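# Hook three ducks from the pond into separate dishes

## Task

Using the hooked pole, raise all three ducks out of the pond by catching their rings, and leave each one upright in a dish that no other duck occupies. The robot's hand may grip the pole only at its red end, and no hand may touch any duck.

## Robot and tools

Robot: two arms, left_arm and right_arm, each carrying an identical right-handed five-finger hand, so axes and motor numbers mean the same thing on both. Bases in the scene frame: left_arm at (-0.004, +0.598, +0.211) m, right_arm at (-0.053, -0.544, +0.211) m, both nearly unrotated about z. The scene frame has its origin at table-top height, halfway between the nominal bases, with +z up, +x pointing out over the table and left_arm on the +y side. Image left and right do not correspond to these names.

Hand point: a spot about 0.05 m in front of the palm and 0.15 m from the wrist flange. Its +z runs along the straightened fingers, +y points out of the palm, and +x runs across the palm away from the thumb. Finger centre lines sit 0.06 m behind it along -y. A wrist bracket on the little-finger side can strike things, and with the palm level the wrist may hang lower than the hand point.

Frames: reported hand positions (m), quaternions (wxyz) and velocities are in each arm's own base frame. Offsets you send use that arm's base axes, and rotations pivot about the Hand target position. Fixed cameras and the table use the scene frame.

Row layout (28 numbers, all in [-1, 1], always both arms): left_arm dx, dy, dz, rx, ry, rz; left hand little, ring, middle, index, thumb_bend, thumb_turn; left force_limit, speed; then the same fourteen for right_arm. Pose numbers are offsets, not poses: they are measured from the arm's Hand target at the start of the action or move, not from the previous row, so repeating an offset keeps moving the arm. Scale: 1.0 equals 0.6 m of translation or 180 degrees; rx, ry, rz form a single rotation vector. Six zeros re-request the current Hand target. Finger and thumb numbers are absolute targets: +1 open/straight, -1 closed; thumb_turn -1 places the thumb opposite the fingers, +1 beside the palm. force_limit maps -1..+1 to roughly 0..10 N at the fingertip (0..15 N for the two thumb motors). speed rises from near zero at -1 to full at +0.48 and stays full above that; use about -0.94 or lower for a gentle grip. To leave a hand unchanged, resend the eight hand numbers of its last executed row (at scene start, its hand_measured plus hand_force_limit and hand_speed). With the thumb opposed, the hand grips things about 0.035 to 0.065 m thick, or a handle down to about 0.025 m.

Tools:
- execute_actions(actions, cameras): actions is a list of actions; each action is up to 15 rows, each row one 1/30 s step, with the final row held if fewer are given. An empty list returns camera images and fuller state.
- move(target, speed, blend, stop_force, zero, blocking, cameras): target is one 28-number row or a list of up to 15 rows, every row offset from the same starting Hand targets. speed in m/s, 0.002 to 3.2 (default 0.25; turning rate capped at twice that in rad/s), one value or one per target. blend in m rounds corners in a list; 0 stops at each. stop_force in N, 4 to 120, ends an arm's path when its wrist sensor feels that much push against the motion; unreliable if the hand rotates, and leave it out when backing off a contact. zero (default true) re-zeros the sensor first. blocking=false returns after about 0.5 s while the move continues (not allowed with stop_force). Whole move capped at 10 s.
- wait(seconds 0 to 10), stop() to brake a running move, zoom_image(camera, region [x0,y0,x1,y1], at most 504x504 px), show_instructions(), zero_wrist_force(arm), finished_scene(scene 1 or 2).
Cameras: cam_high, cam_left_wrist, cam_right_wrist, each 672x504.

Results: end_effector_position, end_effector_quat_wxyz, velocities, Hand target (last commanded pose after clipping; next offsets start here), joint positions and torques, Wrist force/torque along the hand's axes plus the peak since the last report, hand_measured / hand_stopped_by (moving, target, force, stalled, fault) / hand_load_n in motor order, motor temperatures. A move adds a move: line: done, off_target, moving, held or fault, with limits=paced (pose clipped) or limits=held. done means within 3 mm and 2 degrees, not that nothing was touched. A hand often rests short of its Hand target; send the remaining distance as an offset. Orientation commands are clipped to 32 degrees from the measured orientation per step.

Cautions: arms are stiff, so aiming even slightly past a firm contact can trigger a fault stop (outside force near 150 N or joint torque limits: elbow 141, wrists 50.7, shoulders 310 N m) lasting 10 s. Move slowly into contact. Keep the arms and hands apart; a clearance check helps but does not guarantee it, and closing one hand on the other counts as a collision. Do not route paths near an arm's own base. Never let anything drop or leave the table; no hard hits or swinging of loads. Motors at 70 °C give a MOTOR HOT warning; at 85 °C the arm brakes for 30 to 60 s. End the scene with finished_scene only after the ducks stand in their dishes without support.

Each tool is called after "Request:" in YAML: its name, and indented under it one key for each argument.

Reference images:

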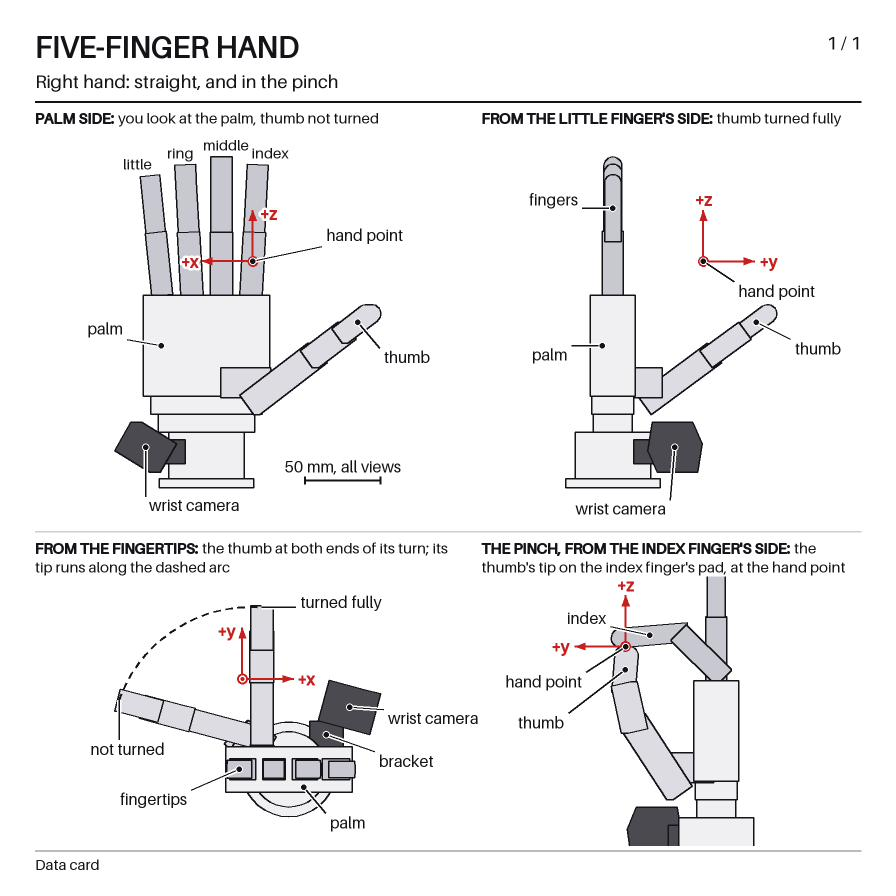

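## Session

Request:
execute_actions:
  actions: []

Scene clock: 0.00 s.
left_arm: end_effector_position=(-0.0165, +0.5008, +0.6164) hand_measured=(+1.000, +1.000, +1.000, +1.000, +1.000, +1.000) hand_load_n=(+0.0, +0.0, +0.0, +0.0, +0.0, +0.0) hand_stopped_by=(target, target, target, target, target, target) hand_force_limit=0.00 hand_speed=-0.80 end_effector_quat_wxyz=(+0.089, -0.639, +0.763, +0.033) | right_arm: end_effector_position=(+0.1670, -0.4323, +0.5545) hand_measured=(+1.000, +1.000, +1.000, +1.000, +1.000, +1.000) hand_load_n=(+0.0, +0.5, +0.0, +0.0, +0.0, +0.0) hand_stopped_by=(target, target, target, target, target, target) hand_force_limit=0.00 hand_speed=-0.80 end_effector_quat_wxyz=(-0.093, +0.688, +0.719, +0.035)
Joint positions: left_arm=[1.109 -1.677 1.484 1.574 1.581 -1.857] | right_arm=[-1.673 -1.597 1.574 1.764 1.673 -1.708]
Joint velocities: within noise
Joint torques (N m): no reading
Motor temperatures (°C): left_arm=[32 36 32 33 44 39] | right_arm=[36 40 33 35 37 43]
Wrist force (N): no reading
Wrist torque (N m): no reading
Wrist force, peak (N): no reading
Hand target: left_arm -0.0165, +0.5008, +0.6164; +0.089, -0.639, +0.763, +0.033 | right_arm +0.1670, -0.4323, +0.5545; -0.093, +0.688, +0.719, +0.035

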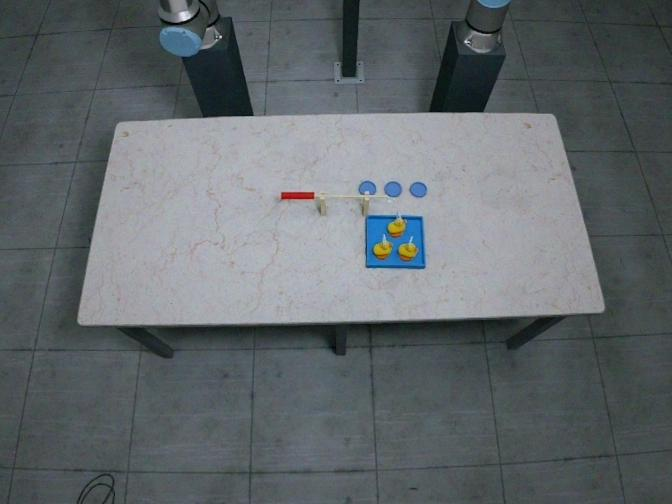

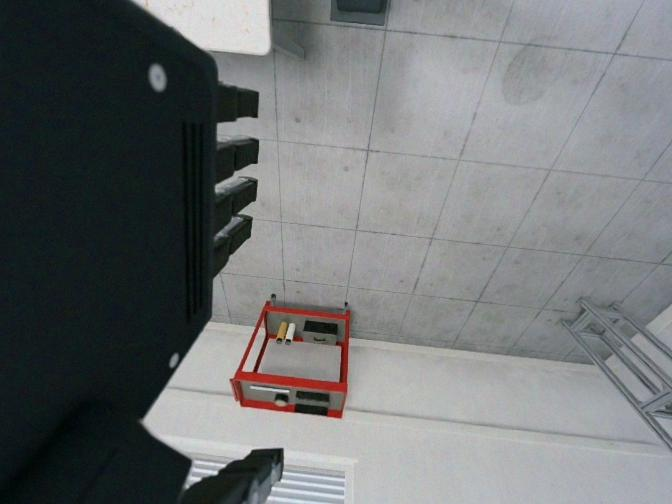

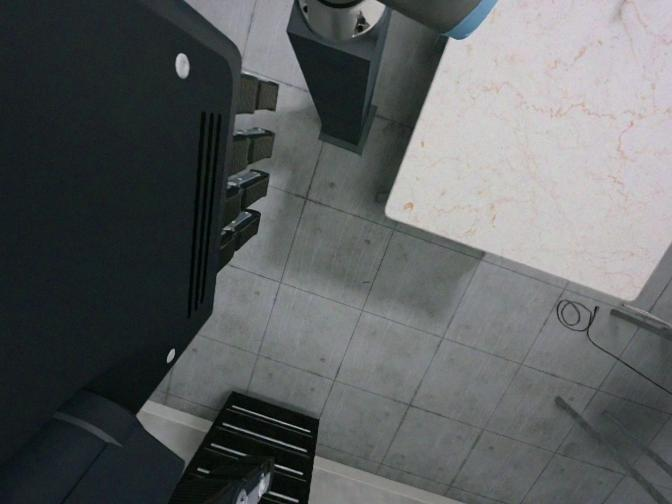

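Request:
move:
  target: [0.5275,-0.3347,-0.2773,0,0,-0.5,1,1,1,1,1,1,0,-0.8, 0.4717,0.3872,-0.1742,0,0,0.5,1,1,1,1,1,-1,-0.4,-0.4]
  speed: 0.35

Scene clock: 107.17 s.
left_arm: end_effector_position=(+0.2999, +0.3001, +0.4501) hand_measured=(+1.000, +1.000, +1.000, +1.000, +1.000, +1.000) hand_load_n=(+0.0, +0.0, +0.0, +0.0, +0.0, +0.0) hand_stopped_by=(target, target, target, target, target, target) hand_force_limit=0.00 hand_speed=-0.80 end_effector_quat_wxyz=(+0.086, +0.087, +0.992, -0.039) | right_arm: end_effector_position=(+0.4499, -0.2001, +0.4500) hand_measured=(+1.000, +1.000, +1.000, +1.000, +1.000, -1.000) hand_load_n=(+0.0, +0.0, +0.0, +0.0, +0.0, +0.0) hand_stopped_by=(target, target, target, target, target, target) hand_force_limit=-0.40 hand_speed=-0.40 end_effector_quat_wxyz=(-0.091, -0.021, +0.995, -0.040)
Joint positions: left_arm=[0.372 -1.821 1.907 1.364 1.717 -1.032] | right_arm=[-0.806 -1.487 1.622 1.5 1.759 -2.414]
Joint torques (N m): left_arm=[-9.18 0.76 -32.45 1.01 3.97 4.04] | right_arm=[19.58 -33.76 -42.39 1.24 2.29 -1.93]
Wrist force (N): left_arm=[-0.1 -0.1 -0.4] | right_arm=[-0.8 0.0 0.0]
Wrist torque (N m): left_arm=[0.00 0.00 -0.04] | right_arm=[-0.02 0.06 0.10]
Wrist force, peak (N): left_arm=[-0.4 0.5 -0.7] | right_arm=[-1.7 0.4 -0.2]
Hand target: left_arm +0.3000, +0.3000, +0.4501; +0.086, +0.088, +0.992, -0.039 | right_arm +0.4500, -0.2000, +0.4500; -0.091, -0.022, +0.995, -0.040
Off the commanded pose: left_arm 0.000 m, 0 deg | right_arm 0.000 m, 0 deg.
move: done

Request:
move:
  target: [0.3833,-0.65,-0.6333,-0.1501,-0.1475,-0.4352,1,1,1,1,1,1,0,-0.8, 0.35,0.6333,-0.55,-0.2468,-0.3181,0.4425,1,1,1,1,1,-1,-0.4,-0.4]
  speed: 0.3
  cameras: ["all"]

Scene clock: 132.67 s.
left_arm: end_effector_position=(+0.5300, -0.0899, +0.0701) hand_measured=(+1.000, +1.000, +1.000, +1.000, +1.000, +1.000) hand_load_n=(+0.0, +0.0, +0.0, +0.0, +0.0, +0.0) hand_stopped_by=(target, target, target, target, target, target) hand_force_limit=0.00 hand_speed=-0.80 end_effector_quat_wxyz=(+0.266, +0.668, +0.638, -0.275) | right_arm: end_effector_position=(+0.6600, +0.1800, +0.1200) hand_measured=(+1.000, +1.000, +1.000, +1.000, +1.000, -1.000) hand_load_n=(+0.0, +0.0, +0.0, +0.0, +0.0, +0.0) hand_stopped_by=(target, target, target, target, target, target) hand_force_limit=-0.40 hand_speed=-0.40 end_effector_quat_wxyz=(-0.390, +0.559, -0.600, +0.419)
Joint positions: left_arm=[-0.108 -1.104 2.109 0.498 2.354 -0.091] | right_arm=[-0.021 -1.462 2.259 -0.445 1.616 -3.125]
Joint torques (N m): left_arm=[-14.24 -40.7 -28.79 5.01 5.16 4.06] | right_arm=[17.88 -25.72 -18.8 -2.98 -2.04 -2.42]
Wrist force (N): left_arm=[1.4 -0.2 -1.0] | right_arm=[-0.3 -0.2 0.8]
Wrist torque (N m): left_arm=[0.05 0.00 0.11] | right_arm=[-0.11 -0.02 0.02]
Wrist force, peak (N): left_arm=[1.8 0.0 -1.2] | right_arm=[-0.9 0.1 1.6]
Hand target: left_arm +0.5300, -0.0900, +0.0701; +0.265, +0.668, +0.638, -0.275 | right_arm +0.6600, +0.1800, +0.1200; -0.391, +0.559, -0.599, +0.419
Off the commanded pose: left_arm 0.000 m, 0 deg | right_arm 0.000 m, 0 deg.
move: done

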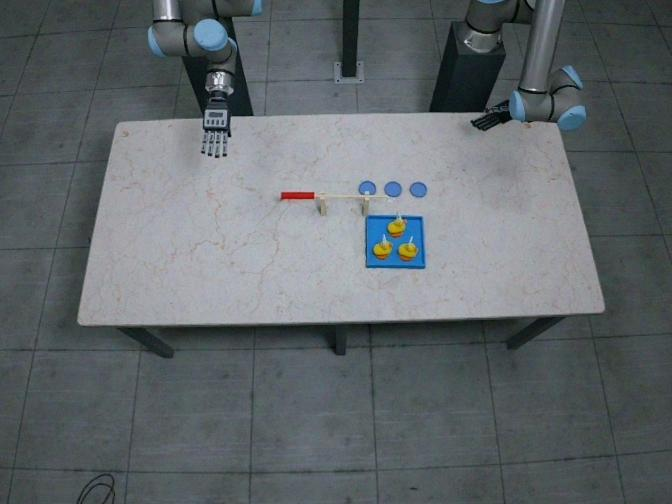

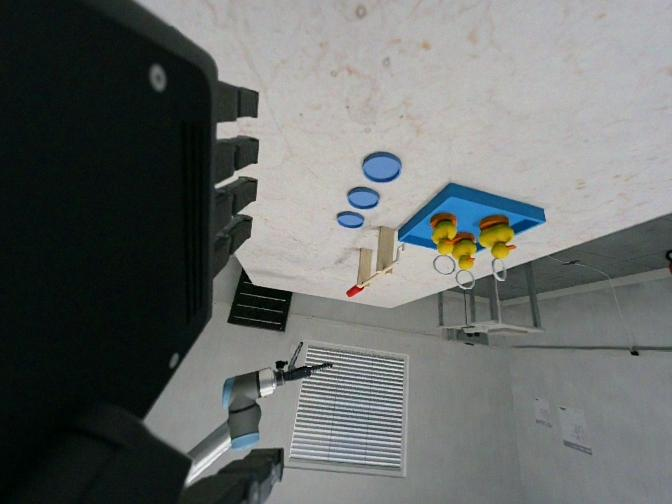

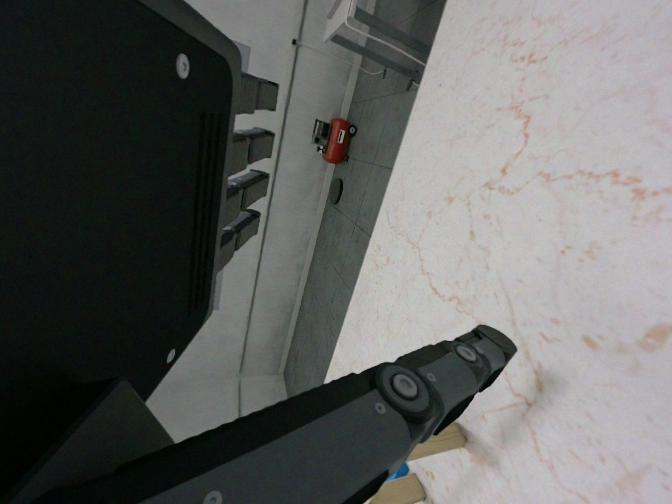

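Request:
zoom_image:
  camera: "cam_left_wrist"
  region: [320, 130, 560, 310]

Request:
zoom_image:
  camera: "cam_high"
  region: [270, 170, 440, 280]

Scaled by 2.100 from the camera's 672x504 image, which has a finer 960x720 frame.

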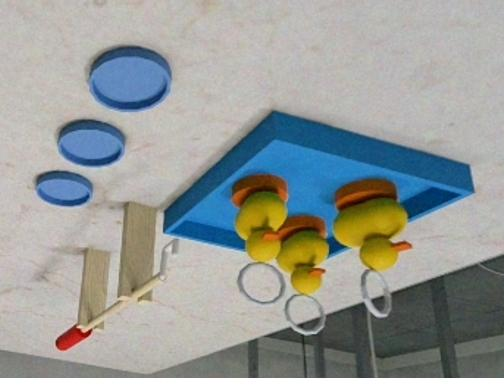

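Scaled by 2.965 from the camera's 672x504 image, which has a finer 960x720 frame.

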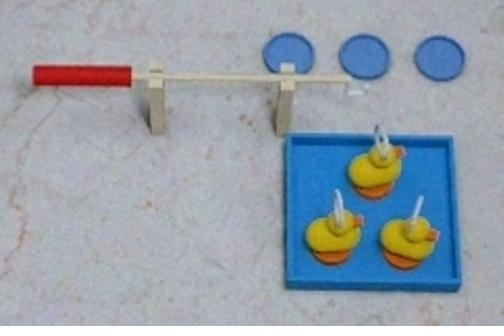

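Request:
move:
  target: [0,0,0,0,0,0,1,1,1,1,1,1,0,-0.8, 0.13,0.3833,-0.2167,0,0,0,1,1,1,1,1,-1,-0.4,-0.4]
  speed: 0.2
  cameras: ["all"]

Scene clock: 156.37 s.
left_arm: end_effector_position=(+0.5300, -0.0900, +0.0701) hand_measured=(+1.000, +1.000, +1.000, +1.000, +1.000, +1.000) hand_load_n=(+0.0, +0.0, +0.0, +0.0, +0.0, +0.0) hand_stopped_by=(target, target, target, target, target, target) hand_force_limit=0.00 hand_speed=-0.80 end_effector_quat_wxyz=(+0.265, +0.668, +0.638, -0.275) | right_arm: end_effector_position=(+0.7379, +0.4098, -0.0100) hand_measured=(+1.000, +1.000, +1.000, +1.000, +1.000, -1.000) hand_load_n=(+0.0, +0.0, +0.0, +0.0, +0.0, +0.0) hand_stopped_by=(target, target, target, target, target, target) hand_force_limit=-0.40 hand_speed=-0.40 end_effector_quat_wxyz=(-0.391, +0.559, -0.599, +0.419)
Joint positions: left_arm=[-0.108 -1.104 2.109 0.498 2.354 -0.09] | right_arm=[0.388 -1.026 1.947 -0.533 1.998 -2.974]
Joint torques (N m): left_arm=[-10.06 -37.26 -29.2 5.39 5.32 3.48] | right_arm=[17.89 -54.04 -33.89 3.61 2.35 2.74]
Wrist force (N): left_arm=[1.6 0.3 -1.0] | right_arm=[-0.9 -0.1 0.5]
Wrist torque (N m): left_arm=[0.11 -0.05 0.14] | right_arm=[0.04 0.11 -0.25]
Wrist force, peak (N): left_arm=[1.8 -0.3 -1.4] | right_arm=[-1.7 0.3 1.0]
Hand target: left_arm +0.5300, -0.0900, +0.0701; +0.265, +0.668, +0.638, -0.275 | right_arm +0.7380, +0.4100, -0.0101; -0.391, +0.559, -0.599, +0.419
Off the commanded pose: left_arm 0.000 m, 0 deg | right_arm 0.000 m, 0 deg.
move: done

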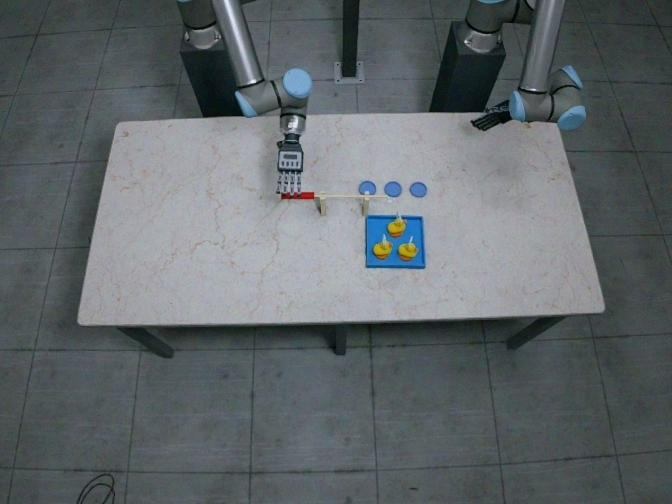

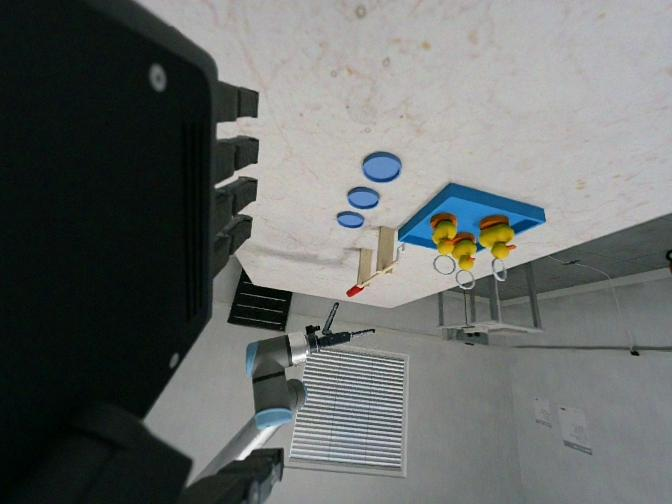

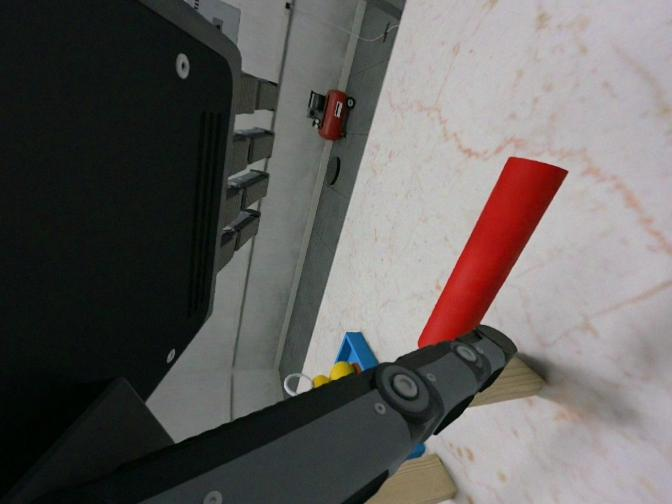

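Request:
move:
  target: [0,0,0,0,0,0,1,1,1,1,1,1,0,-0.8, 0.0283,0.025,-0.1248,0,0,0,1,1,1,1,1,-1,-0.4,-0.4]
  speed: 0.1
  cameras: ["cam_right_wrist","cam_high","cam_left_wrist"]

Request:
zoom_image:
  camera: "cam_left_wrist"
  region: [280, 240, 420, 360]

Scene clock: 187.43 s.
left_arm: end_effector_position=(+0.5300, -0.0900, +0.0701) hand_measured=(+1.000, +1.000, +1.000, +1.000, +1.000, +1.000) hand_load_n=(+0.0, +0.0, +0.0, +0.0, +0.0, +0.0) hand_stopped_by=(target, target, target, target, target, target) hand_force_limit=0.00 hand_speed=-0.80 end_effector_quat_wxyz=(+0.265, +0.668, +0.638, -0.275) | right_arm: end_effector_position=(+0.7549, +0.4249, -0.0847) hand_measured=(+1.000, +1.000, +1.000, +1.000, +1.000, -1.000) hand_load_n=(+0.0, +0.0, +0.0, +0.0, +0.0, +0.0) hand_stopped_by=(target, target, target, target, target, target) hand_force_limit=-0.40 hand_speed=-0.40 end_effector_quat_wxyz=(-0.391, +0.559, -0.599, +0.419)
Joint positions: left_arm=[-0.108 -1.104 2.109 0.498 2.354 -0.09] | right_arm=[0.4 -0.895 1.905 -0.62 2.009 -2.969]
Joint torques (N m): left_arm=[-0.65 -37.34 -29.97 4.95 4.69 3.9] | right_arm=[17.77 -55.34 -29.65 -3.34 2.31 2.55]
Wrist force (N): left_arm=[1.3 0.0 -0.9] | right_arm=[-0.4 0.2 0.3]
Wrist torque (N m): left_arm=[0.07 0.01 0.11] | right_arm=[0.09 0.04 -0.26]
Wrist force, peak (N): left_arm=[1.8 0.0 -1.3] | right_arm=[-1.0 -0.2 0.7]
Hand target: left_arm +0.5300, -0.0900, +0.0701; +0.265, +0.668, +0.638, -0.275 | right_arm +0.7550, +0.4250, -0.0849; -0.391, +0.559, -0.599, +0.419
Off the commanded pose: left_arm 0.000 m, 0 deg | right_arm 0.000 m, 0 deg.
move: done

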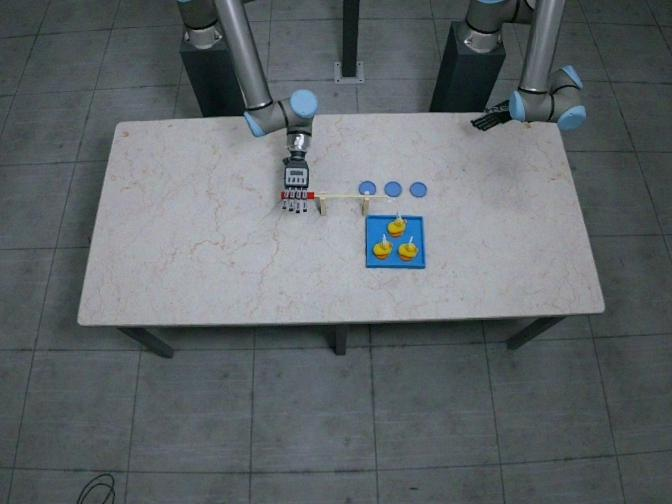

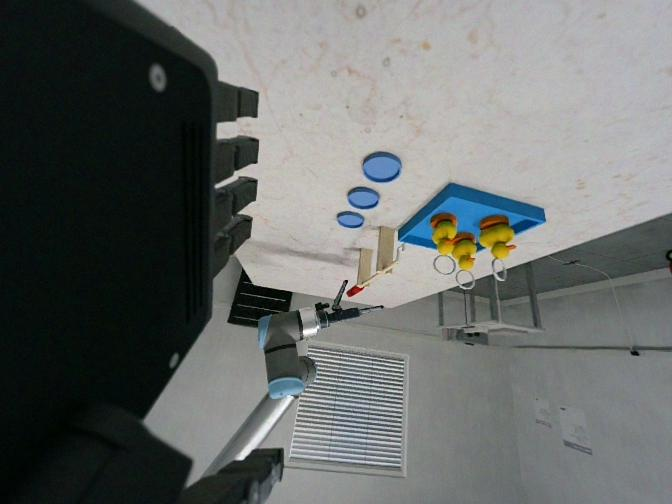

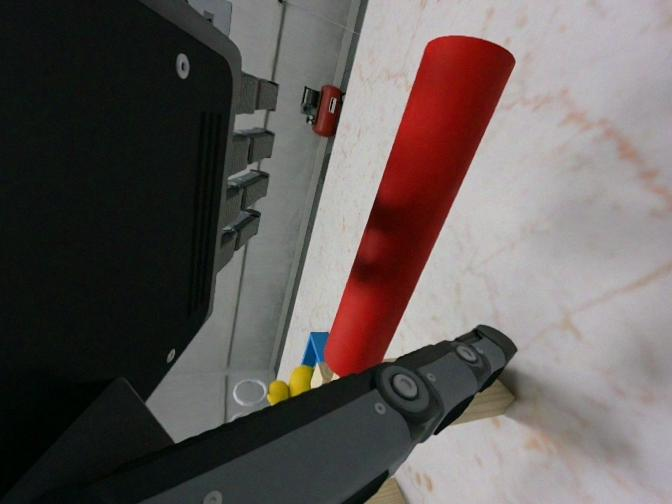

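Scaled by 3.600 from the camera's 672x504 image, which has a finer 960x720 frame.

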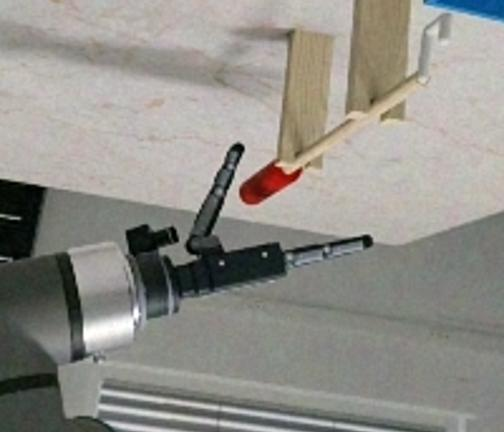

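Request:
move:
  target: [0,0,0,0,0,0,1,1,1,1,1,1,0,-0.8, 0.0268,0,-0.0845,0,0,0.0117,1,1,1,1,1,-1,-0.4,-0.4]
  speed: 0.05
  cameras: ["cam_right_wrist","cam_left_wrist"]

Request:
zoom_image:
  camera: "cam_left_wrist"
  region: [280, 240, 420, 360]

Scene clock: 209.20 s.
left_arm: end_effector_position=(+0.5300, -0.0900, +0.0701) hand_measured=(+1.000, +1.000, +1.000, +1.000, +1.000, +1.000) hand_load_n=(+0.0, +0.0, +0.0, +0.0, +0.0, +0.0) hand_stopped_by=(target, target, target, target, target, target) hand_force_limit=0.00 hand_speed=-0.80 end_effector_quat_wxyz=(+0.265, +0.668, +0.638, -0.275) | right_arm: end_effector_position=(+0.7710, +0.4250, -0.1354) hand_measured=(+1.000, +1.000, +1.000, +1.000, +1.000, -1.000) hand_load_n=(+0.0, +0.0, +0.0, +0.0, +0.0, +0.0) hand_stopped_by=(target, target, target, target, target, target) hand_force_limit=-0.40 hand_speed=-0.40 end_effector_quat_wxyz=(-0.398, +0.570, -0.589, +0.411)
Joint positions: left_arm=[-0.108 -1.104 2.109 0.498 2.354 -0.09] | right_arm=[0.378 -0.814 1.885 -0.691 1.955 -2.993]
Joint torques (N m): left_arm=[3.07 -38.99 -30.45 5.07 4.91 3.81] | right_arm=[-17.31 -61.91 -27.45 -2 -2.32 -2.27]
Wrist force (N): left_arm=[1.8 0.1 -0.8] | right_arm=[-0.4 0.4 0.8]
Wrist torque (N m): left_arm=[0.08 -0.06 0.14] | right_arm=[0.07 0.03 0.02]
Wrist force, peak (N): left_arm=[1.9 0.1 -1.2] | right_arm=[-0.9 0.0 0.5]
Hand target: left_arm +0.5300, -0.0900, +0.0701; +0.265, +0.668, +0.638, -0.275 | right_arm +0.7711, +0.4250, -0.1356; -0.398, +0.570, -0.589, +0.411
Off the commanded pose: left_arm 0.000 m, 0 deg | right_arm 0.000 m, 0 deg.
move: done
Images, in order (width x height): cam_left_wrist 672x504, cam_right_wrist 672x504.

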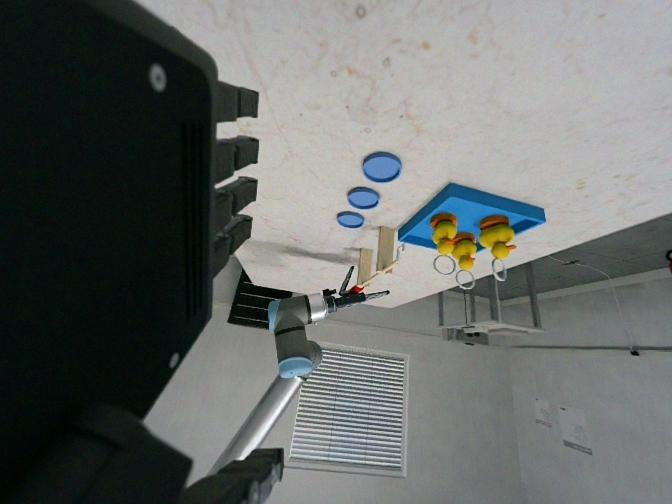

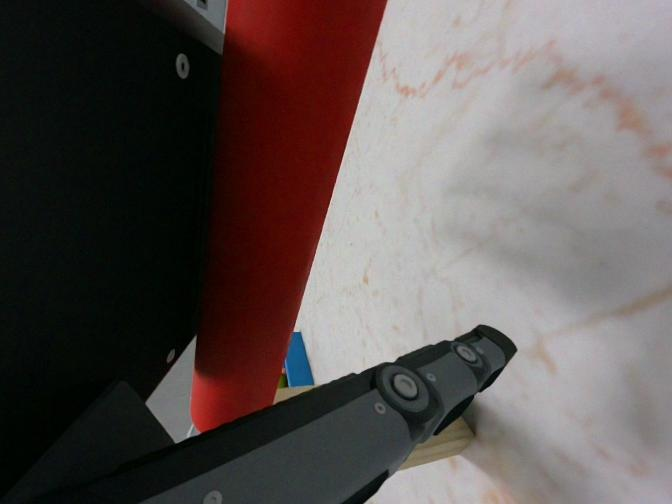

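Scaled by 3.600 from the camera's 672x504 image, which has a finer 960x720 frame.

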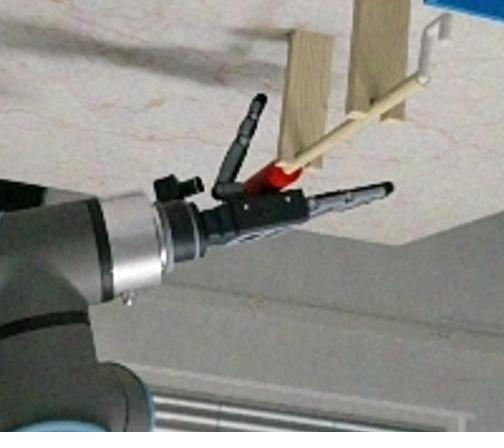

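Request:
execute_actions:
  actions:
    - [[0,0,0,0,0,0,1,1,1,1,1,1,0,-0.8,0,0,0,0,0,0,1,1,1,1,-1,-1,-0.4,-0.85]]

Request:
wait:
  seconds: 8
  cameras: ["cam_right_wrist"]

Scene clock: 263.73 s.
left_arm: end_effector_position=(+0.5300, -0.0900, +0.0701) hand_measured=(+1.000, +1.000, +1.000, +1.000, +1.000, +1.000) hand_load_n=(+0.0, +0.0, +0.0, +0.0, +0.0, -0.5) hand_stopped_by=(target, target, target, target, target, target) hand_force_limit=0.00 hand_speed=-0.80 end_effector_quat_wxyz=(+0.265, +0.668, +0.638, -0.275) | right_arm: end_effector_position=(+0.7711, +0.4250, -0.1356) hand_measured=(+1.000, +1.000, +1.000, +1.000, +0.268, -1.000) hand_load_n=(+0.0, +0.0, +0.0, +0.0, +0.0, +0.0) hand_stopped_by=(target, target, target, target, moving, target) hand_force_limit=-0.40 hand_speed=-0.85 end_effector_quat_wxyz=(-0.398, +0.570, -0.589, +0.411)
Joint positions: left_arm=[-0.108 -1.104 2.109 0.498 2.354 -0.09] | right_arm=[0.378 -0.813 1.885 -0.691 1.955 -2.993]
Joint torques (N m): left_arm=[2.28 -35.78 -30.55 5.2 4.79 3.69] | right_arm=[-16.8 -61.83 -27.08 -3.04 -1.53 -2.23]
Wrist force (N): left_arm=[1.5 0.1 -1.0] | right_arm=[-0.5 0.1 0.7]
Wrist torque (N m): left_arm=[0.09 -0.02 0.13] | right_arm=[0.04 0.05 0.01]
Wrist force, peak (N): left_arm=[1.9 0.0 -1.1] | right_arm=[-0.5 -0.1 1.0]
Hand target: left_arm +0.5300, -0.0900, +0.0701; +0.265, +0.668, +0.638, -0.275 | right_arm +0.7711, +0.4250, -0.1356; -0.398, +0.570, -0.589, +0.411
Off the commanded pose: left_arm 0.000 m, 0 deg | right_arm 0.000 m, 0 deg.
not at rest: the robot was still moving 3 seconds after this call's last action.

Scene clock: 271.73 s.
left_arm: end_effector_position=(+0.5300, -0.0900, +0.0701) hand_measured=(+1.000, +1.000, +1.000, +1.000, +1.000, +1.000) hand_load_n=(+0.0, +0.0, +0.0, +0.0, -0.5, +0.0) hand_stopped_by=(target, target, target, target, target, target) hand_force_limit=0.00 hand_speed=-0.80 end_effector_quat_wxyz=(+0.265, +0.668, +0.638, -0.275) | right_arm: end_effector_position=(+0.7711, +0.4250, -0.1356) hand_measured=(+1.000, +1.000, +1.000, +1.000, -0.432, -1.000) hand_load_n=(-0.5, +0.0, +0.0, +0.0, +4.5, +2.5) hand_stopped_by=(target, target, target, target, force, target) hand_force_limit=-0.40 hand_speed=-0.85 end_effector_quat_wxyz=(-0.398, +0.570, -0.589, +0.411)
Joint positions: left_arm=[-0.108 -1.104 2.109 0.498 2.354 -0.09] | right_arm=[0.378 -0.813 1.885 -0.691 1.955 -2.993]
Joint torques (N m): left_arm=[4.76 -38.61 -30.06 5.29 4.53 3.6] | right_arm=[-17.77 -67.89 -25.31 -2.94 -0.93 -1.03]
Wrist force (N): left_arm=[1.4 0.0 -1.0] | right_arm=[-0.2 1.8 -0.1]
Wrist torque (N m): left_arm=[0.08 0.00 0.12] | right_arm=[0.12 -0.05 -0.02]
Wrist force, peak (N): left_arm=[2.0 -0.1 -1.2] | right_arm=[-0.8 1.9 0.0]
Hand target: left_arm +0.5300, -0.0900, +0.0701; +0.265, +0.668, +0.638, -0.275 | right_arm +0.7711, +0.4250, -0.1356; -0.398, +0.570, -0.589, +0.411
Off the commanded pose: left_arm 0.000 m, 0 deg | right_arm 0.000 m, 0 deg.
wait: 8.00 s; at rest by 3.40 s
Images, in order (width x height): cam_right_wrist 672x504.

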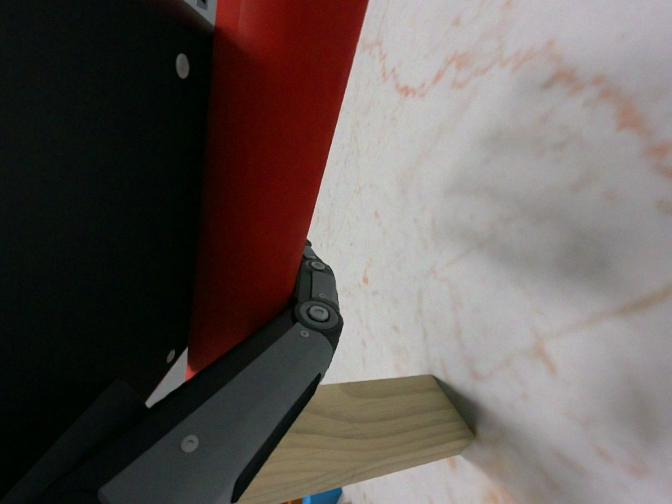

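Request:
execute_actions:
  actions:
    - [[0,0,0,0,0,0,1,1,1,1,1,1,0,-0.8,0,0,0,0,0,0,-1,-1,1,1,-1,-1,-0.4,-0.7]]

Request:
wait:
  seconds: 3

Request:
execute_actions:
  actions:
    - [[0,0,0,0,0,0,1,1,1,1,1,1,0,-0.8,0,0,0,0,0,0,-1,-1,1,1,-0.98,-1,0.1,-0.85]]

Request:
wait:
  seconds: 2
  cameras: ["cam_right_wrist"]

Scene clock: 286.77 s.
left_arm: end_effector_position=(+0.5300, -0.0900, +0.0701) hand_measured=(+1.000, +1.000, +1.000, +1.000, +1.000, +1.000) hand_load_n=(+0.0, +0.0, +0.0, +0.0, +0.0, +0.0) hand_stopped_by=(target, target, target, target, target, target) hand_force_limit=0.00 hand_speed=-0.80 end_effector_quat_wxyz=(+0.265, +0.668, +0.638, -0.275) | right_arm: end_effector_position=(+0.7711, +0.4250, -0.1356) hand_measured=(-0.990, -0.962, +1.000, +1.000, -0.432, -1.000) hand_load_n=(+8.5, +2.0, +0.0, +0.0, +4.5, +2.0) hand_stopped_by=(force, force, target, target, force, target) hand_force_limit=-0.40 hand_speed=-0.70 end_effector_quat_wxyz=(-0.398, +0.570, -0.589, +0.411)
Joint positions: left_arm=[-0.108 -1.104 2.109 0.498 2.354 -0.09] | right_arm=[0.378 -0.813 1.885 -0.691 1.955 -2.993]
Joint torques (N m): left_arm=[3.57 -41.11 -29.77 5.2 4.71 3.38] | right_arm=[-16.57 -74.69 -24.19 -3.03 -0.08 0.42]
Wrist force (N): left_arm=[1.4 -0.1 -0.5] | right_arm=[-0.1 -0.2 -1.6]
Wrist torque (N m): left_arm=[0.03 -0.04 0.12] | right_arm=[0.15 -0.08 -0.03]
Wrist force, peak (N): left_arm=[1.9 0.0 -1.1] | right_arm=[-0.4 2.0 0.1]
Hand target: left_arm +0.5300, -0.0900, +0.0701; +0.265, +0.668, +0.638, -0.275 | right_arm +0.7711, +0.4250, -0.1356; -0.398, +0.570, -0.589, +0.411
Off the commanded pose: left_arm 0.000 m, 0 deg | right_arm 0.000 m, 0 deg.

Scene clock: 289.77 s.
left_arm: end_effector_position=(+0.5300, -0.0900, +0.0701) hand_measured=(+1.000, +1.000, +1.000, +1.000, +1.000, +1.000) hand_load_n=(+0.0, +0.0, +0.0, +0.0, +0.0, +0.0) hand_stopped_by=(target, target, target, target, target, target) hand_force_limit=0.00 hand_speed=-0.80 end_effector_quat_wxyz=(+0.265, +0.668, +0.638, -0.275) | right_arm: end_effector_position=(+0.7711, +0.4250, -0.1356) hand_measured=(-0.990, -0.962, +1.000, +1.000, -0.432, -1.000) hand_load_n=(+8.5, +2.0, +0.0, +0.0, +4.0, +2.0) hand_stopped_by=(force, force, target, target, force, target) hand_force_limit=-0.40 hand_speed=-0.70 end_effector_quat_wxyz=(-0.398, +0.570, -0.589, +0.411)
Joint positions: left_arm=[-0.108 -1.104 2.109 0.498 2.354 -0.09] | right_arm=[0.378 -0.813 1.885 -0.691 1.955 -2.993]
Joint torques (N m): left_arm=[3.69 -38.44 -30.15 5.14 4.65 3.34] | right_arm=[-16.43 -77.26 -23.56 -2.82 0.27 1.05]
Wrist force (N): left_arm=[1.6 0.1 -1.1] | right_arm=[-0.2 -0.3 -1.8]
Wrist torque (N m): left_arm=[0.09 -0.04 0.14] | right_arm=[0.12 -0.06 -0.04]
Wrist force, peak (N): left_arm=[1.8 0.2 -1.2] | right_arm=[-0.7 1.9 -1.6]
Hand target: left_arm +0.5300, -0.0900, +0.0701; +0.265, +0.668, +0.638, -0.275 | right_arm +0.7711, +0.4250, -0.1356; -0.398, +0.570, -0.589, +0.411
Off the commanded pose: left_arm 0.000 m, 0 deg | right_arm 0.000 m, 0 deg.
wait: 3.00 s; at rest by 0.17 s

Scene clock: 290.47 s.
left_arm: end_effector_position=(+0.5300, -0.0900, +0.0701) hand_measured=(+1.000, +1.000, +1.000, +1.000, +1.000, +1.000) hand_load_n=(+0.0, +0.0, +0.0, -0.5, +0.0, +0.0) hand_stopped_by=(target, target, target, target, target, target) hand_force_limit=0.00 hand_speed=-0.80 end_effector_quat_wxyz=(+0.265, +0.668, +0.638, -0.275) | right_arm: end_effector_position=(+0.7711, +0.4250, -0.1356) hand_measured=(-0.990, -0.962, +1.000, +1.000, -0.454, -1.000) hand_load_n=(+8.5, +2.0, +0.0, +0.0, +8.5, +3.0) hand_stopped_by=(force, force, target, target, force, target) hand_force_limit=0.10 hand_speed=-0.85 end_effector_quat_wxyz=(-0.398, +0.570, -0.589, +0.411)
Joint positions: left_arm=[-0.108 -1.104 2.109 0.498 2.354 -0.09] | right_arm=[0.378 -0.813 1.885 -0.691 1.955 -2.993]
Joint torques (N m): left_arm=[4.67 -40.15 -30.66 5.07 4.27 3.28] | right_arm=[-15.09 -75.95 -23.79 -2.76 0.59 1.33]
Wrist force (N): left_arm=[1.3 -0.1 -1.1] | right_arm=[-0.6 2.3 -2.0]
Wrist torque (N m): left_arm=[0.06 0.02 0.11] | right_arm=[0.20 -0.06 -0.12]
Wrist force, peak (N): left_arm=[2.0 -0.2 -0.9] | right_arm=[-0.5 3.2 -2.0]
Hand target: left_arm +0.5300, -0.0900, +0.0701; +0.265, +0.668, +0.638, -0.275 | right_arm +0.7711, +0.4250, -0.1356; -0.398, +0.570, -0.589, +0.411
Off the commanded pose: left_arm 0.000 m, 0 deg | right_arm 0.000 m, 0 deg.

Scene clock: 292.47 s.
left_arm: end_effector_position=(+0.5300, -0.0900, +0.0701) hand_measured=(+1.000, +1.000, +1.000, +1.000, +1.000, +1.000) hand_load_n=(+0.0, +0.0, +0.0, +0.0, +0.0, +0.0) hand_stopped_by=(target, target, target, target, target, target) hand_force_limit=0.00 hand_speed=-0.80 end_effector_quat_wxyz=(+0.265, +0.668, +0.638, -0.275) | right_arm: end_effector_position=(+0.7711, +0.4250, -0.1356) hand_measured=(-0.990, -0.962, +1.000, +1.000, -0.454, -1.000) hand_load_n=(+8.5, +1.5, +0.0, +0.0, +9.0, +3.0) hand_stopped_by=(force, force, target, target, force, target) hand_force_limit=0.10 hand_speed=-0.85 end_effector_quat_wxyz=(-0.398, +0.570, -0.589, +0.411)
Joint positions: left_arm=[-0.108 -1.104 2.109 0.498 2.354 -0.09] | right_arm=[0.378 -0.813 1.885 -0.691 1.955 -2.993]
Joint torques (N m): left_arm=[2.55 -39.53 -29.82 5.11 4.51 3.62] | right_arm=[-14.77 -74.63 -23.58 -2.72 0.4 1.66]
Wrist force (N): left_arm=[1.4 -0.1 -0.7] | right_arm=[-0.2 1.3 -2.2]
Wrist torque (N m): left_arm=[0.04 -0.03 0.12] | right_arm=[0.23 -0.09 -0.10]
Wrist force, peak (N): left_arm=[1.8 0.1 -1.0] | right_arm=[-0.6 3.3 -2.0]
Hand target: left_arm +0.5300, -0.0900, +0.0701; +0.265, +0.668, +0.638, -0.275 | right_arm +0.7711, +0.4250, -0.1356; -0.398, +0.570, -0.589, +0.411
Off the commanded pose: left_arm 0.000 m, 0 deg | right_arm 0.000 m, 0 deg.
wait: 2.00 s; at rest by 0.17 s
Images, in order (width x height): cam_right_wrist 672x504.

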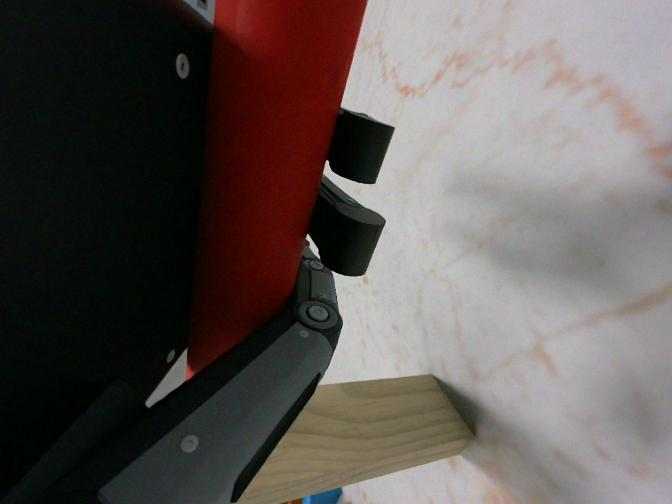

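Request:
execute_actions:
  actions:
    - [[0,0,0,0,0,0,1,1,1,1,1,1,0,-0.8,0,0,0,0,0,0,-1,-0.985,1,1,-0.98,-1,0.0,-0.85]]

Request:
move:
  target: [0,0,0,0,0,0,1,1,1,1,1,1,0,-0.8,0,0,0.05,0,0,0,-1,-0.985,1,1,-0.98,-1,0.0,-0.85]
  speed: 0.05
  cameras: ["all"]

Scene clock: 300.17 s.
left_arm: end_effector_position=(+0.5300, -0.0900, +0.0701) hand_measured=(+1.000, +1.000, +1.000, +1.000, +1.000, +1.000) hand_load_n=(+0.0, +0.0, +0.0, +0.0, -0.5, +0.5) hand_stopped_by=(target, target, target, target, target, target) hand_force_limit=0.00 hand_speed=-0.80 end_effector_quat_wxyz=(+0.265, +0.668, +0.638, -0.275) | right_arm: end_effector_position=(+0.7711, +0.4250, -0.1356) hand_measured=(-0.990, -0.974, +1.000, +1.000, -0.454, -1.000) hand_load_n=(+7.5, +6.0, +0.0, +0.0, +9.0, +3.0) hand_stopped_by=(force, force, target, target, force, target) hand_force_limit=0.00 hand_speed=-0.85 end_effector_quat_wxyz=(-0.398, +0.570, -0.589, +0.411)
Joint positions: left_arm=[-0.108 -1.104 2.109 0.498 2.354 -0.09] | right_arm=[0.378 -0.813 1.885 -0.691 1.955 -2.993]
Joint torques (N m): left_arm=[2.03 -40.47 -30.3 4.95 4.61 3.34] | right_arm=[-14.35 -75.79 -22.48 -2.8 0.47 1.37]
Wrist force (N): left_arm=[1.3 -0.2 -0.9] | right_arm=[0.0 2.1 -1.8]
Wrist torque (N m): left_arm=[0.04 0.00 0.11] | right_arm=[0.19 -0.14 -0.09]
Wrist force, peak (N): left_arm=[1.9 0.3 -1.2] | right_arm=[-0.5 3.3 -2.3]
Hand target: left_arm +0.5300, -0.0900, +0.0701; +0.265, +0.668, +0.638, -0.275 | right_arm +0.7711, +0.4250, -0.1356; -0.398, +0.570, -0.589, +0.411
Off the commanded pose: left_arm 0.000 m, 0 deg | right_arm 0.000 m, 0 deg.

Scene clock: 301.23 s.
left_arm: end_effector_position=(+0.5300, -0.0900, +0.0701) hand_measured=(+1.000, +1.000, +1.000, +1.000, +1.000, +1.000) hand_load_n=(+0.0, +0.0, +0.0, +0.0, +0.0, +0.0) hand_stopped_by=(target, target, target, target, target, target) hand_force_limit=0.00 hand_speed=-0.80 end_effector_quat_wxyz=(+0.265, +0.668, +0.638, -0.275) | right_arm: end_effector_position=(+0.7711, +0.4250, -0.1059) hand_measured=(-0.990, -0.974, +1.000, +1.000, -0.454, -1.000) hand_load_n=(+7.5, +5.5, +0.0, +0.0, +8.0, +3.0) hand_stopped_by=(force, force, target, target, force, target) hand_force_limit=0.00 hand_speed=-0.85 end_effector_quat_wxyz=(-0.398, +0.570, -0.589, +0.411)
Joint positions: left_arm=[-0.108 -1.104 2.109 0.498 2.354 -0.09] | right_arm=[0.378 -0.858 1.889 -0.65 1.955 -2.993]
Joint torques (N m): left_arm=[3.18 -38.94 -30.5 5.32 4.75 3.45] | right_arm=[-11.81 -83.94 -10.58 3.49 0.32 -0.62]
Wrist force (N): left_arm=[1.5 0.0 -0.7] | right_arm=[-0.5 0.4 0.8]
Wrist torque (N m): left_arm=[0.06 -0.04 0.13] | right_arm=[0.05 0.06 -0.04]
Wrist force, peak (N): left_arm=[1.7 -0.1 -1.2] | right_arm=[-0.6 3.5 -2.4]
Hand target: left_arm +0.5300, -0.0900, +0.0701; +0.265, +0.668, +0.638, -0.275 | right_arm +0.7711, +0.4250, -0.1056; -0.398, +0.570, -0.589, +0.411
Off the commanded pose: left_arm 0.000 m, 0 deg | right_arm 0.000 m, 0 deg.
move: done

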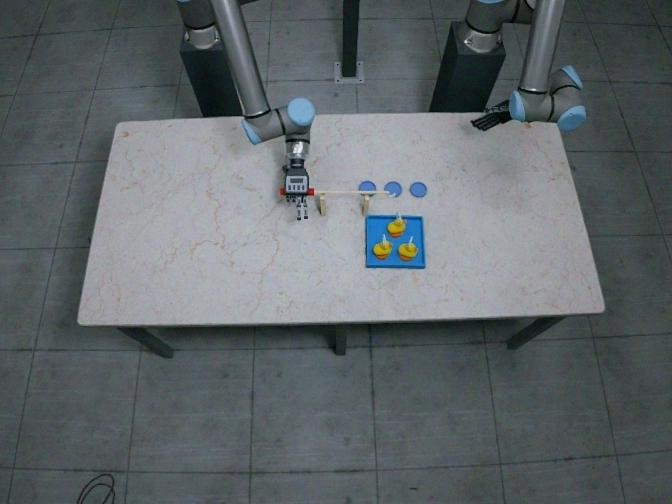

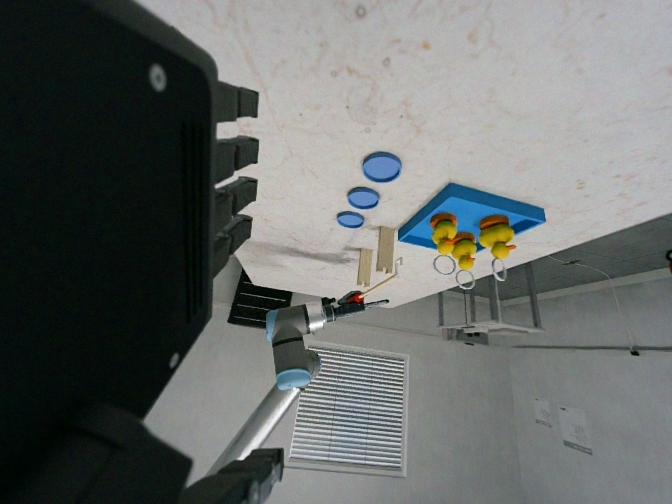

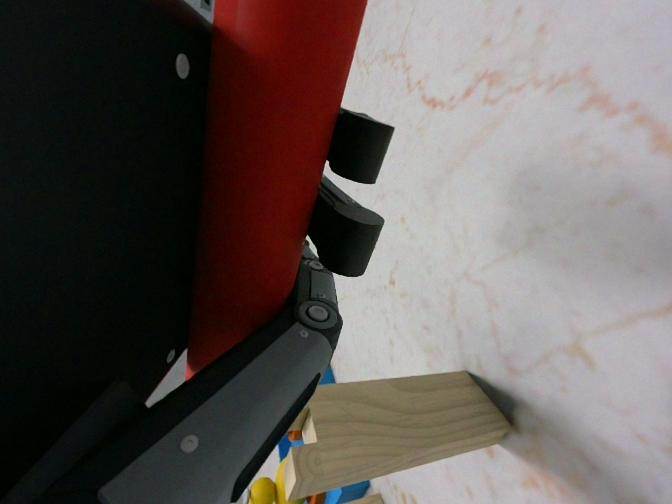

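Request:
move:
  target: [0,0,0,0,0,0,1,1,1,1,1,1,0,-0.8,0,0,0.233,0,0,0,-1,-0.985,1,1,-0.98,-1,0.0,-0.85]
  speed: 0.08
  cameras: ["cam_high", "cam_left_wrist"]

Request:
zoom_image:
  camera: "cam_left_wrist"
  region: [320, 150, 560, 330]

Request:
zoom_image:
  camera: "cam_high"
  region: [260, 170, 440, 280]

Scene clock: 311.73 s.
left_arm: end_effector_position=(+0.5300, -0.0900, +0.0701) hand_measured=(+1.000, +1.000, +1.000, +1.000, +1.000, +1.000) hand_load_n=(+0.0, +0.0, +0.0, +0.0, +0.0, +0.0) hand_stopped_by=(target, target, target, target, target, target) hand_force_limit=0.00 hand_speed=-0.80 end_effector_quat_wxyz=(+0.265, +0.668, +0.638, -0.275) | right_arm: end_effector_position=(+0.7711, +0.4250, +0.0339) hand_measured=(-0.990, -0.974, +1.000, +1.000, -0.454, -1.000) hand_load_n=(+7.5, +5.5, +0.0, +0.0, +8.0, +3.5) hand_stopped_by=(force, force, target, target, force, target) hand_force_limit=0.00 hand_speed=-0.85 end_effector_quat_wxyz=(-0.398, +0.570, -0.589, +0.411)
Joint positions: left_arm=[-0.108 -1.104 2.109 0.498 2.354 -0.09] | right_arm=[0.378 -1.049 1.87 -0.441 1.955 -2.993]
Joint torques (N m): left_arm=[4.05 -39.37 -30.28 5.15 4.42 3.04] | right_arm=[-1.85 -82.49 -36.99 2.91 0.17 1.47]
Wrist force (N): left_arm=[1.4 -0.1 -1.0] | right_arm=[-0.5 0.4 0.8]
Wrist torque (N m): left_arm=[0.04 -0.02 0.12] | right_arm=[0.06 0.04 0.00]
Wrist force, peak (N): left_arm=[1.7 -0.2 -1.4] | right_arm=[-0.7 1.3 0.6]
Hand target: left_arm +0.5300, -0.0900, +0.0701; +0.265, +0.668, +0.638, -0.275 | right_arm +0.7711, +0.4250, +0.0342; -0.398, +0.570, -0.589, +0.411
Off the commanded pose: left_arm 0.000 m, 0 deg | right_arm 0.000 m, 0 deg.
move: done
Images, in order (width x height): cam_high 672x504, cam_left_wrist 672x504.

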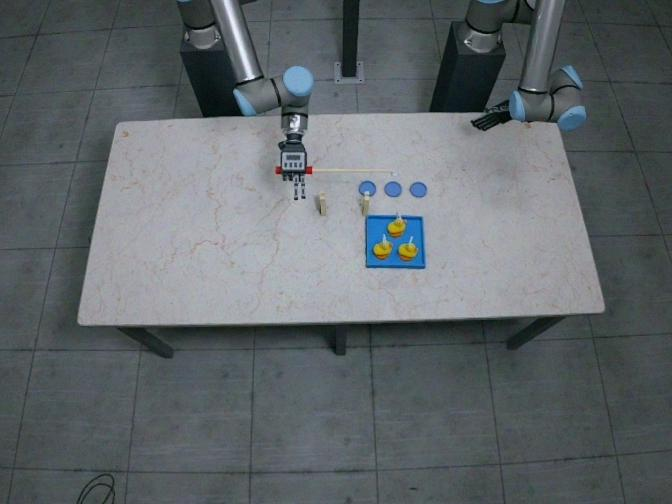

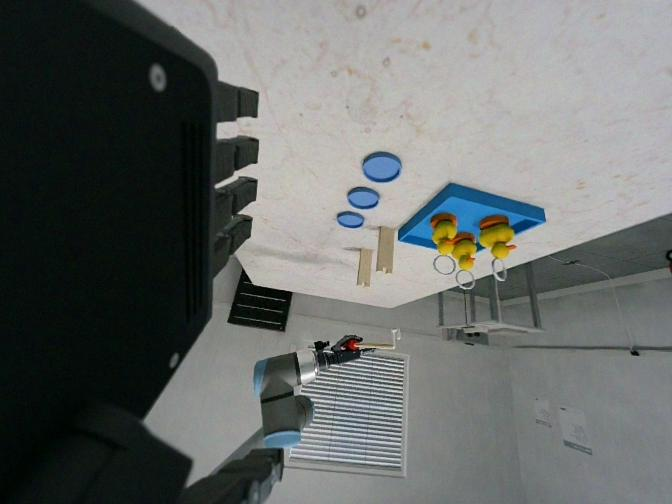

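Scaled by 2.100 from the camera's 672x504 image, which has a finer 960x720 frame.

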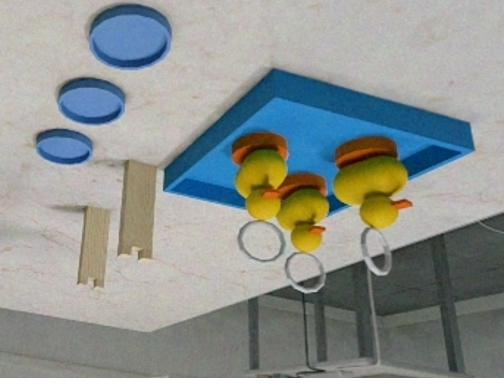

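Scaled by 2.800 from the camera's 672x504 image, which has a finer 960x720 frame.

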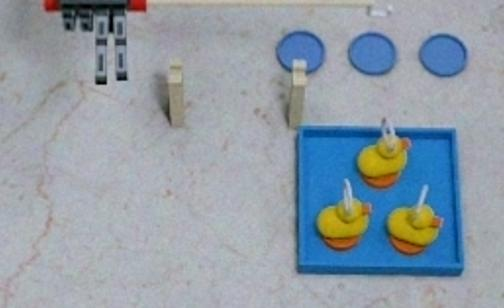

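Request:
zoom_image:
  camera: "cam_left_wrist"
  region: [420, 230, 520, 305]

Request:
zoom_image:
  camera: "cam_high"
  region: [364, 205, 430, 271]

Scaled by 5.040 from the camera's 672x504 image, which has a finer 960x720 frame.

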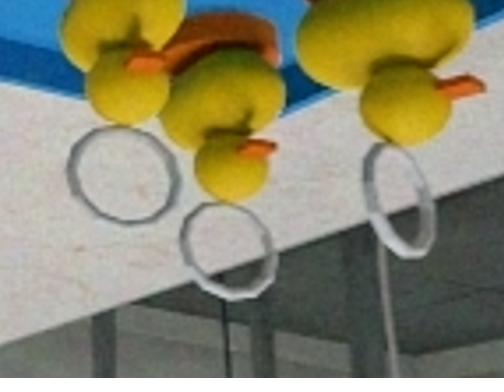

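Scaled by 7.636 from the camera's 672x504 image, which has a finer 960x720 frame.

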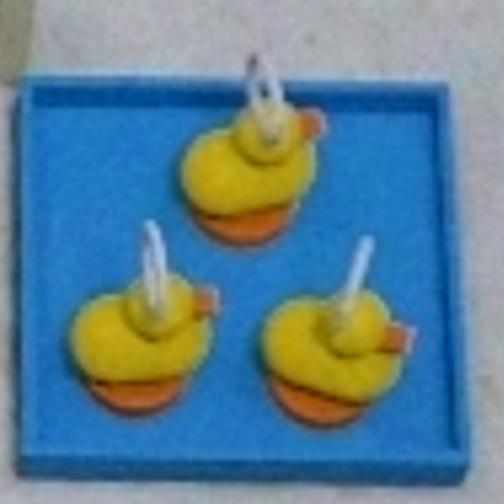

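Request:
zoom_image:
  camera: "cam_left_wrist"
  region: [330, 305, 420, 372]

Request:
zoom_image:
  camera: "cam_high"
  region: [270, 150, 430, 200]

Request:
zoom_image:
  camera: "cam_high"
  region: [370, 160, 420, 198]

Scaled by 5.600 from the camera's 672x504 image, which has a finer 960x720 frame.

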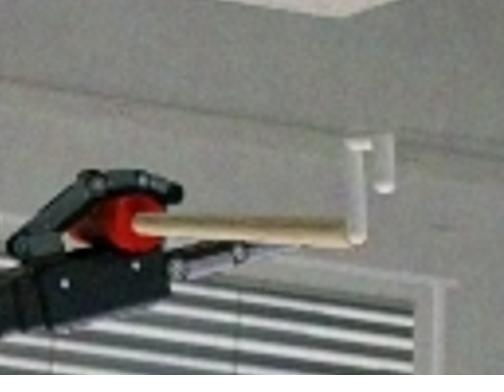

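Scaled by 3.150 from the camera's 672x504 image, which has a finer 960x720 frame.

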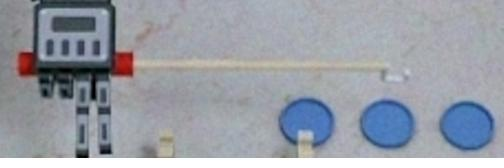

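Scaled by 10.080 from the camera's 672x504 image, which has a finer 960x720 frame.

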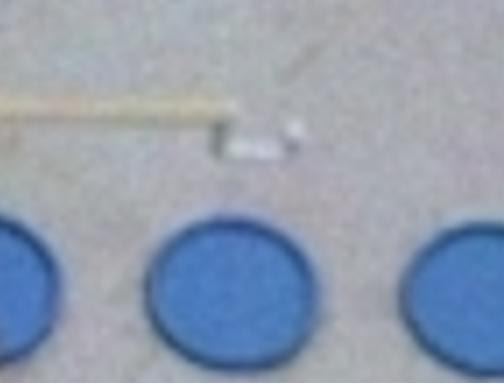

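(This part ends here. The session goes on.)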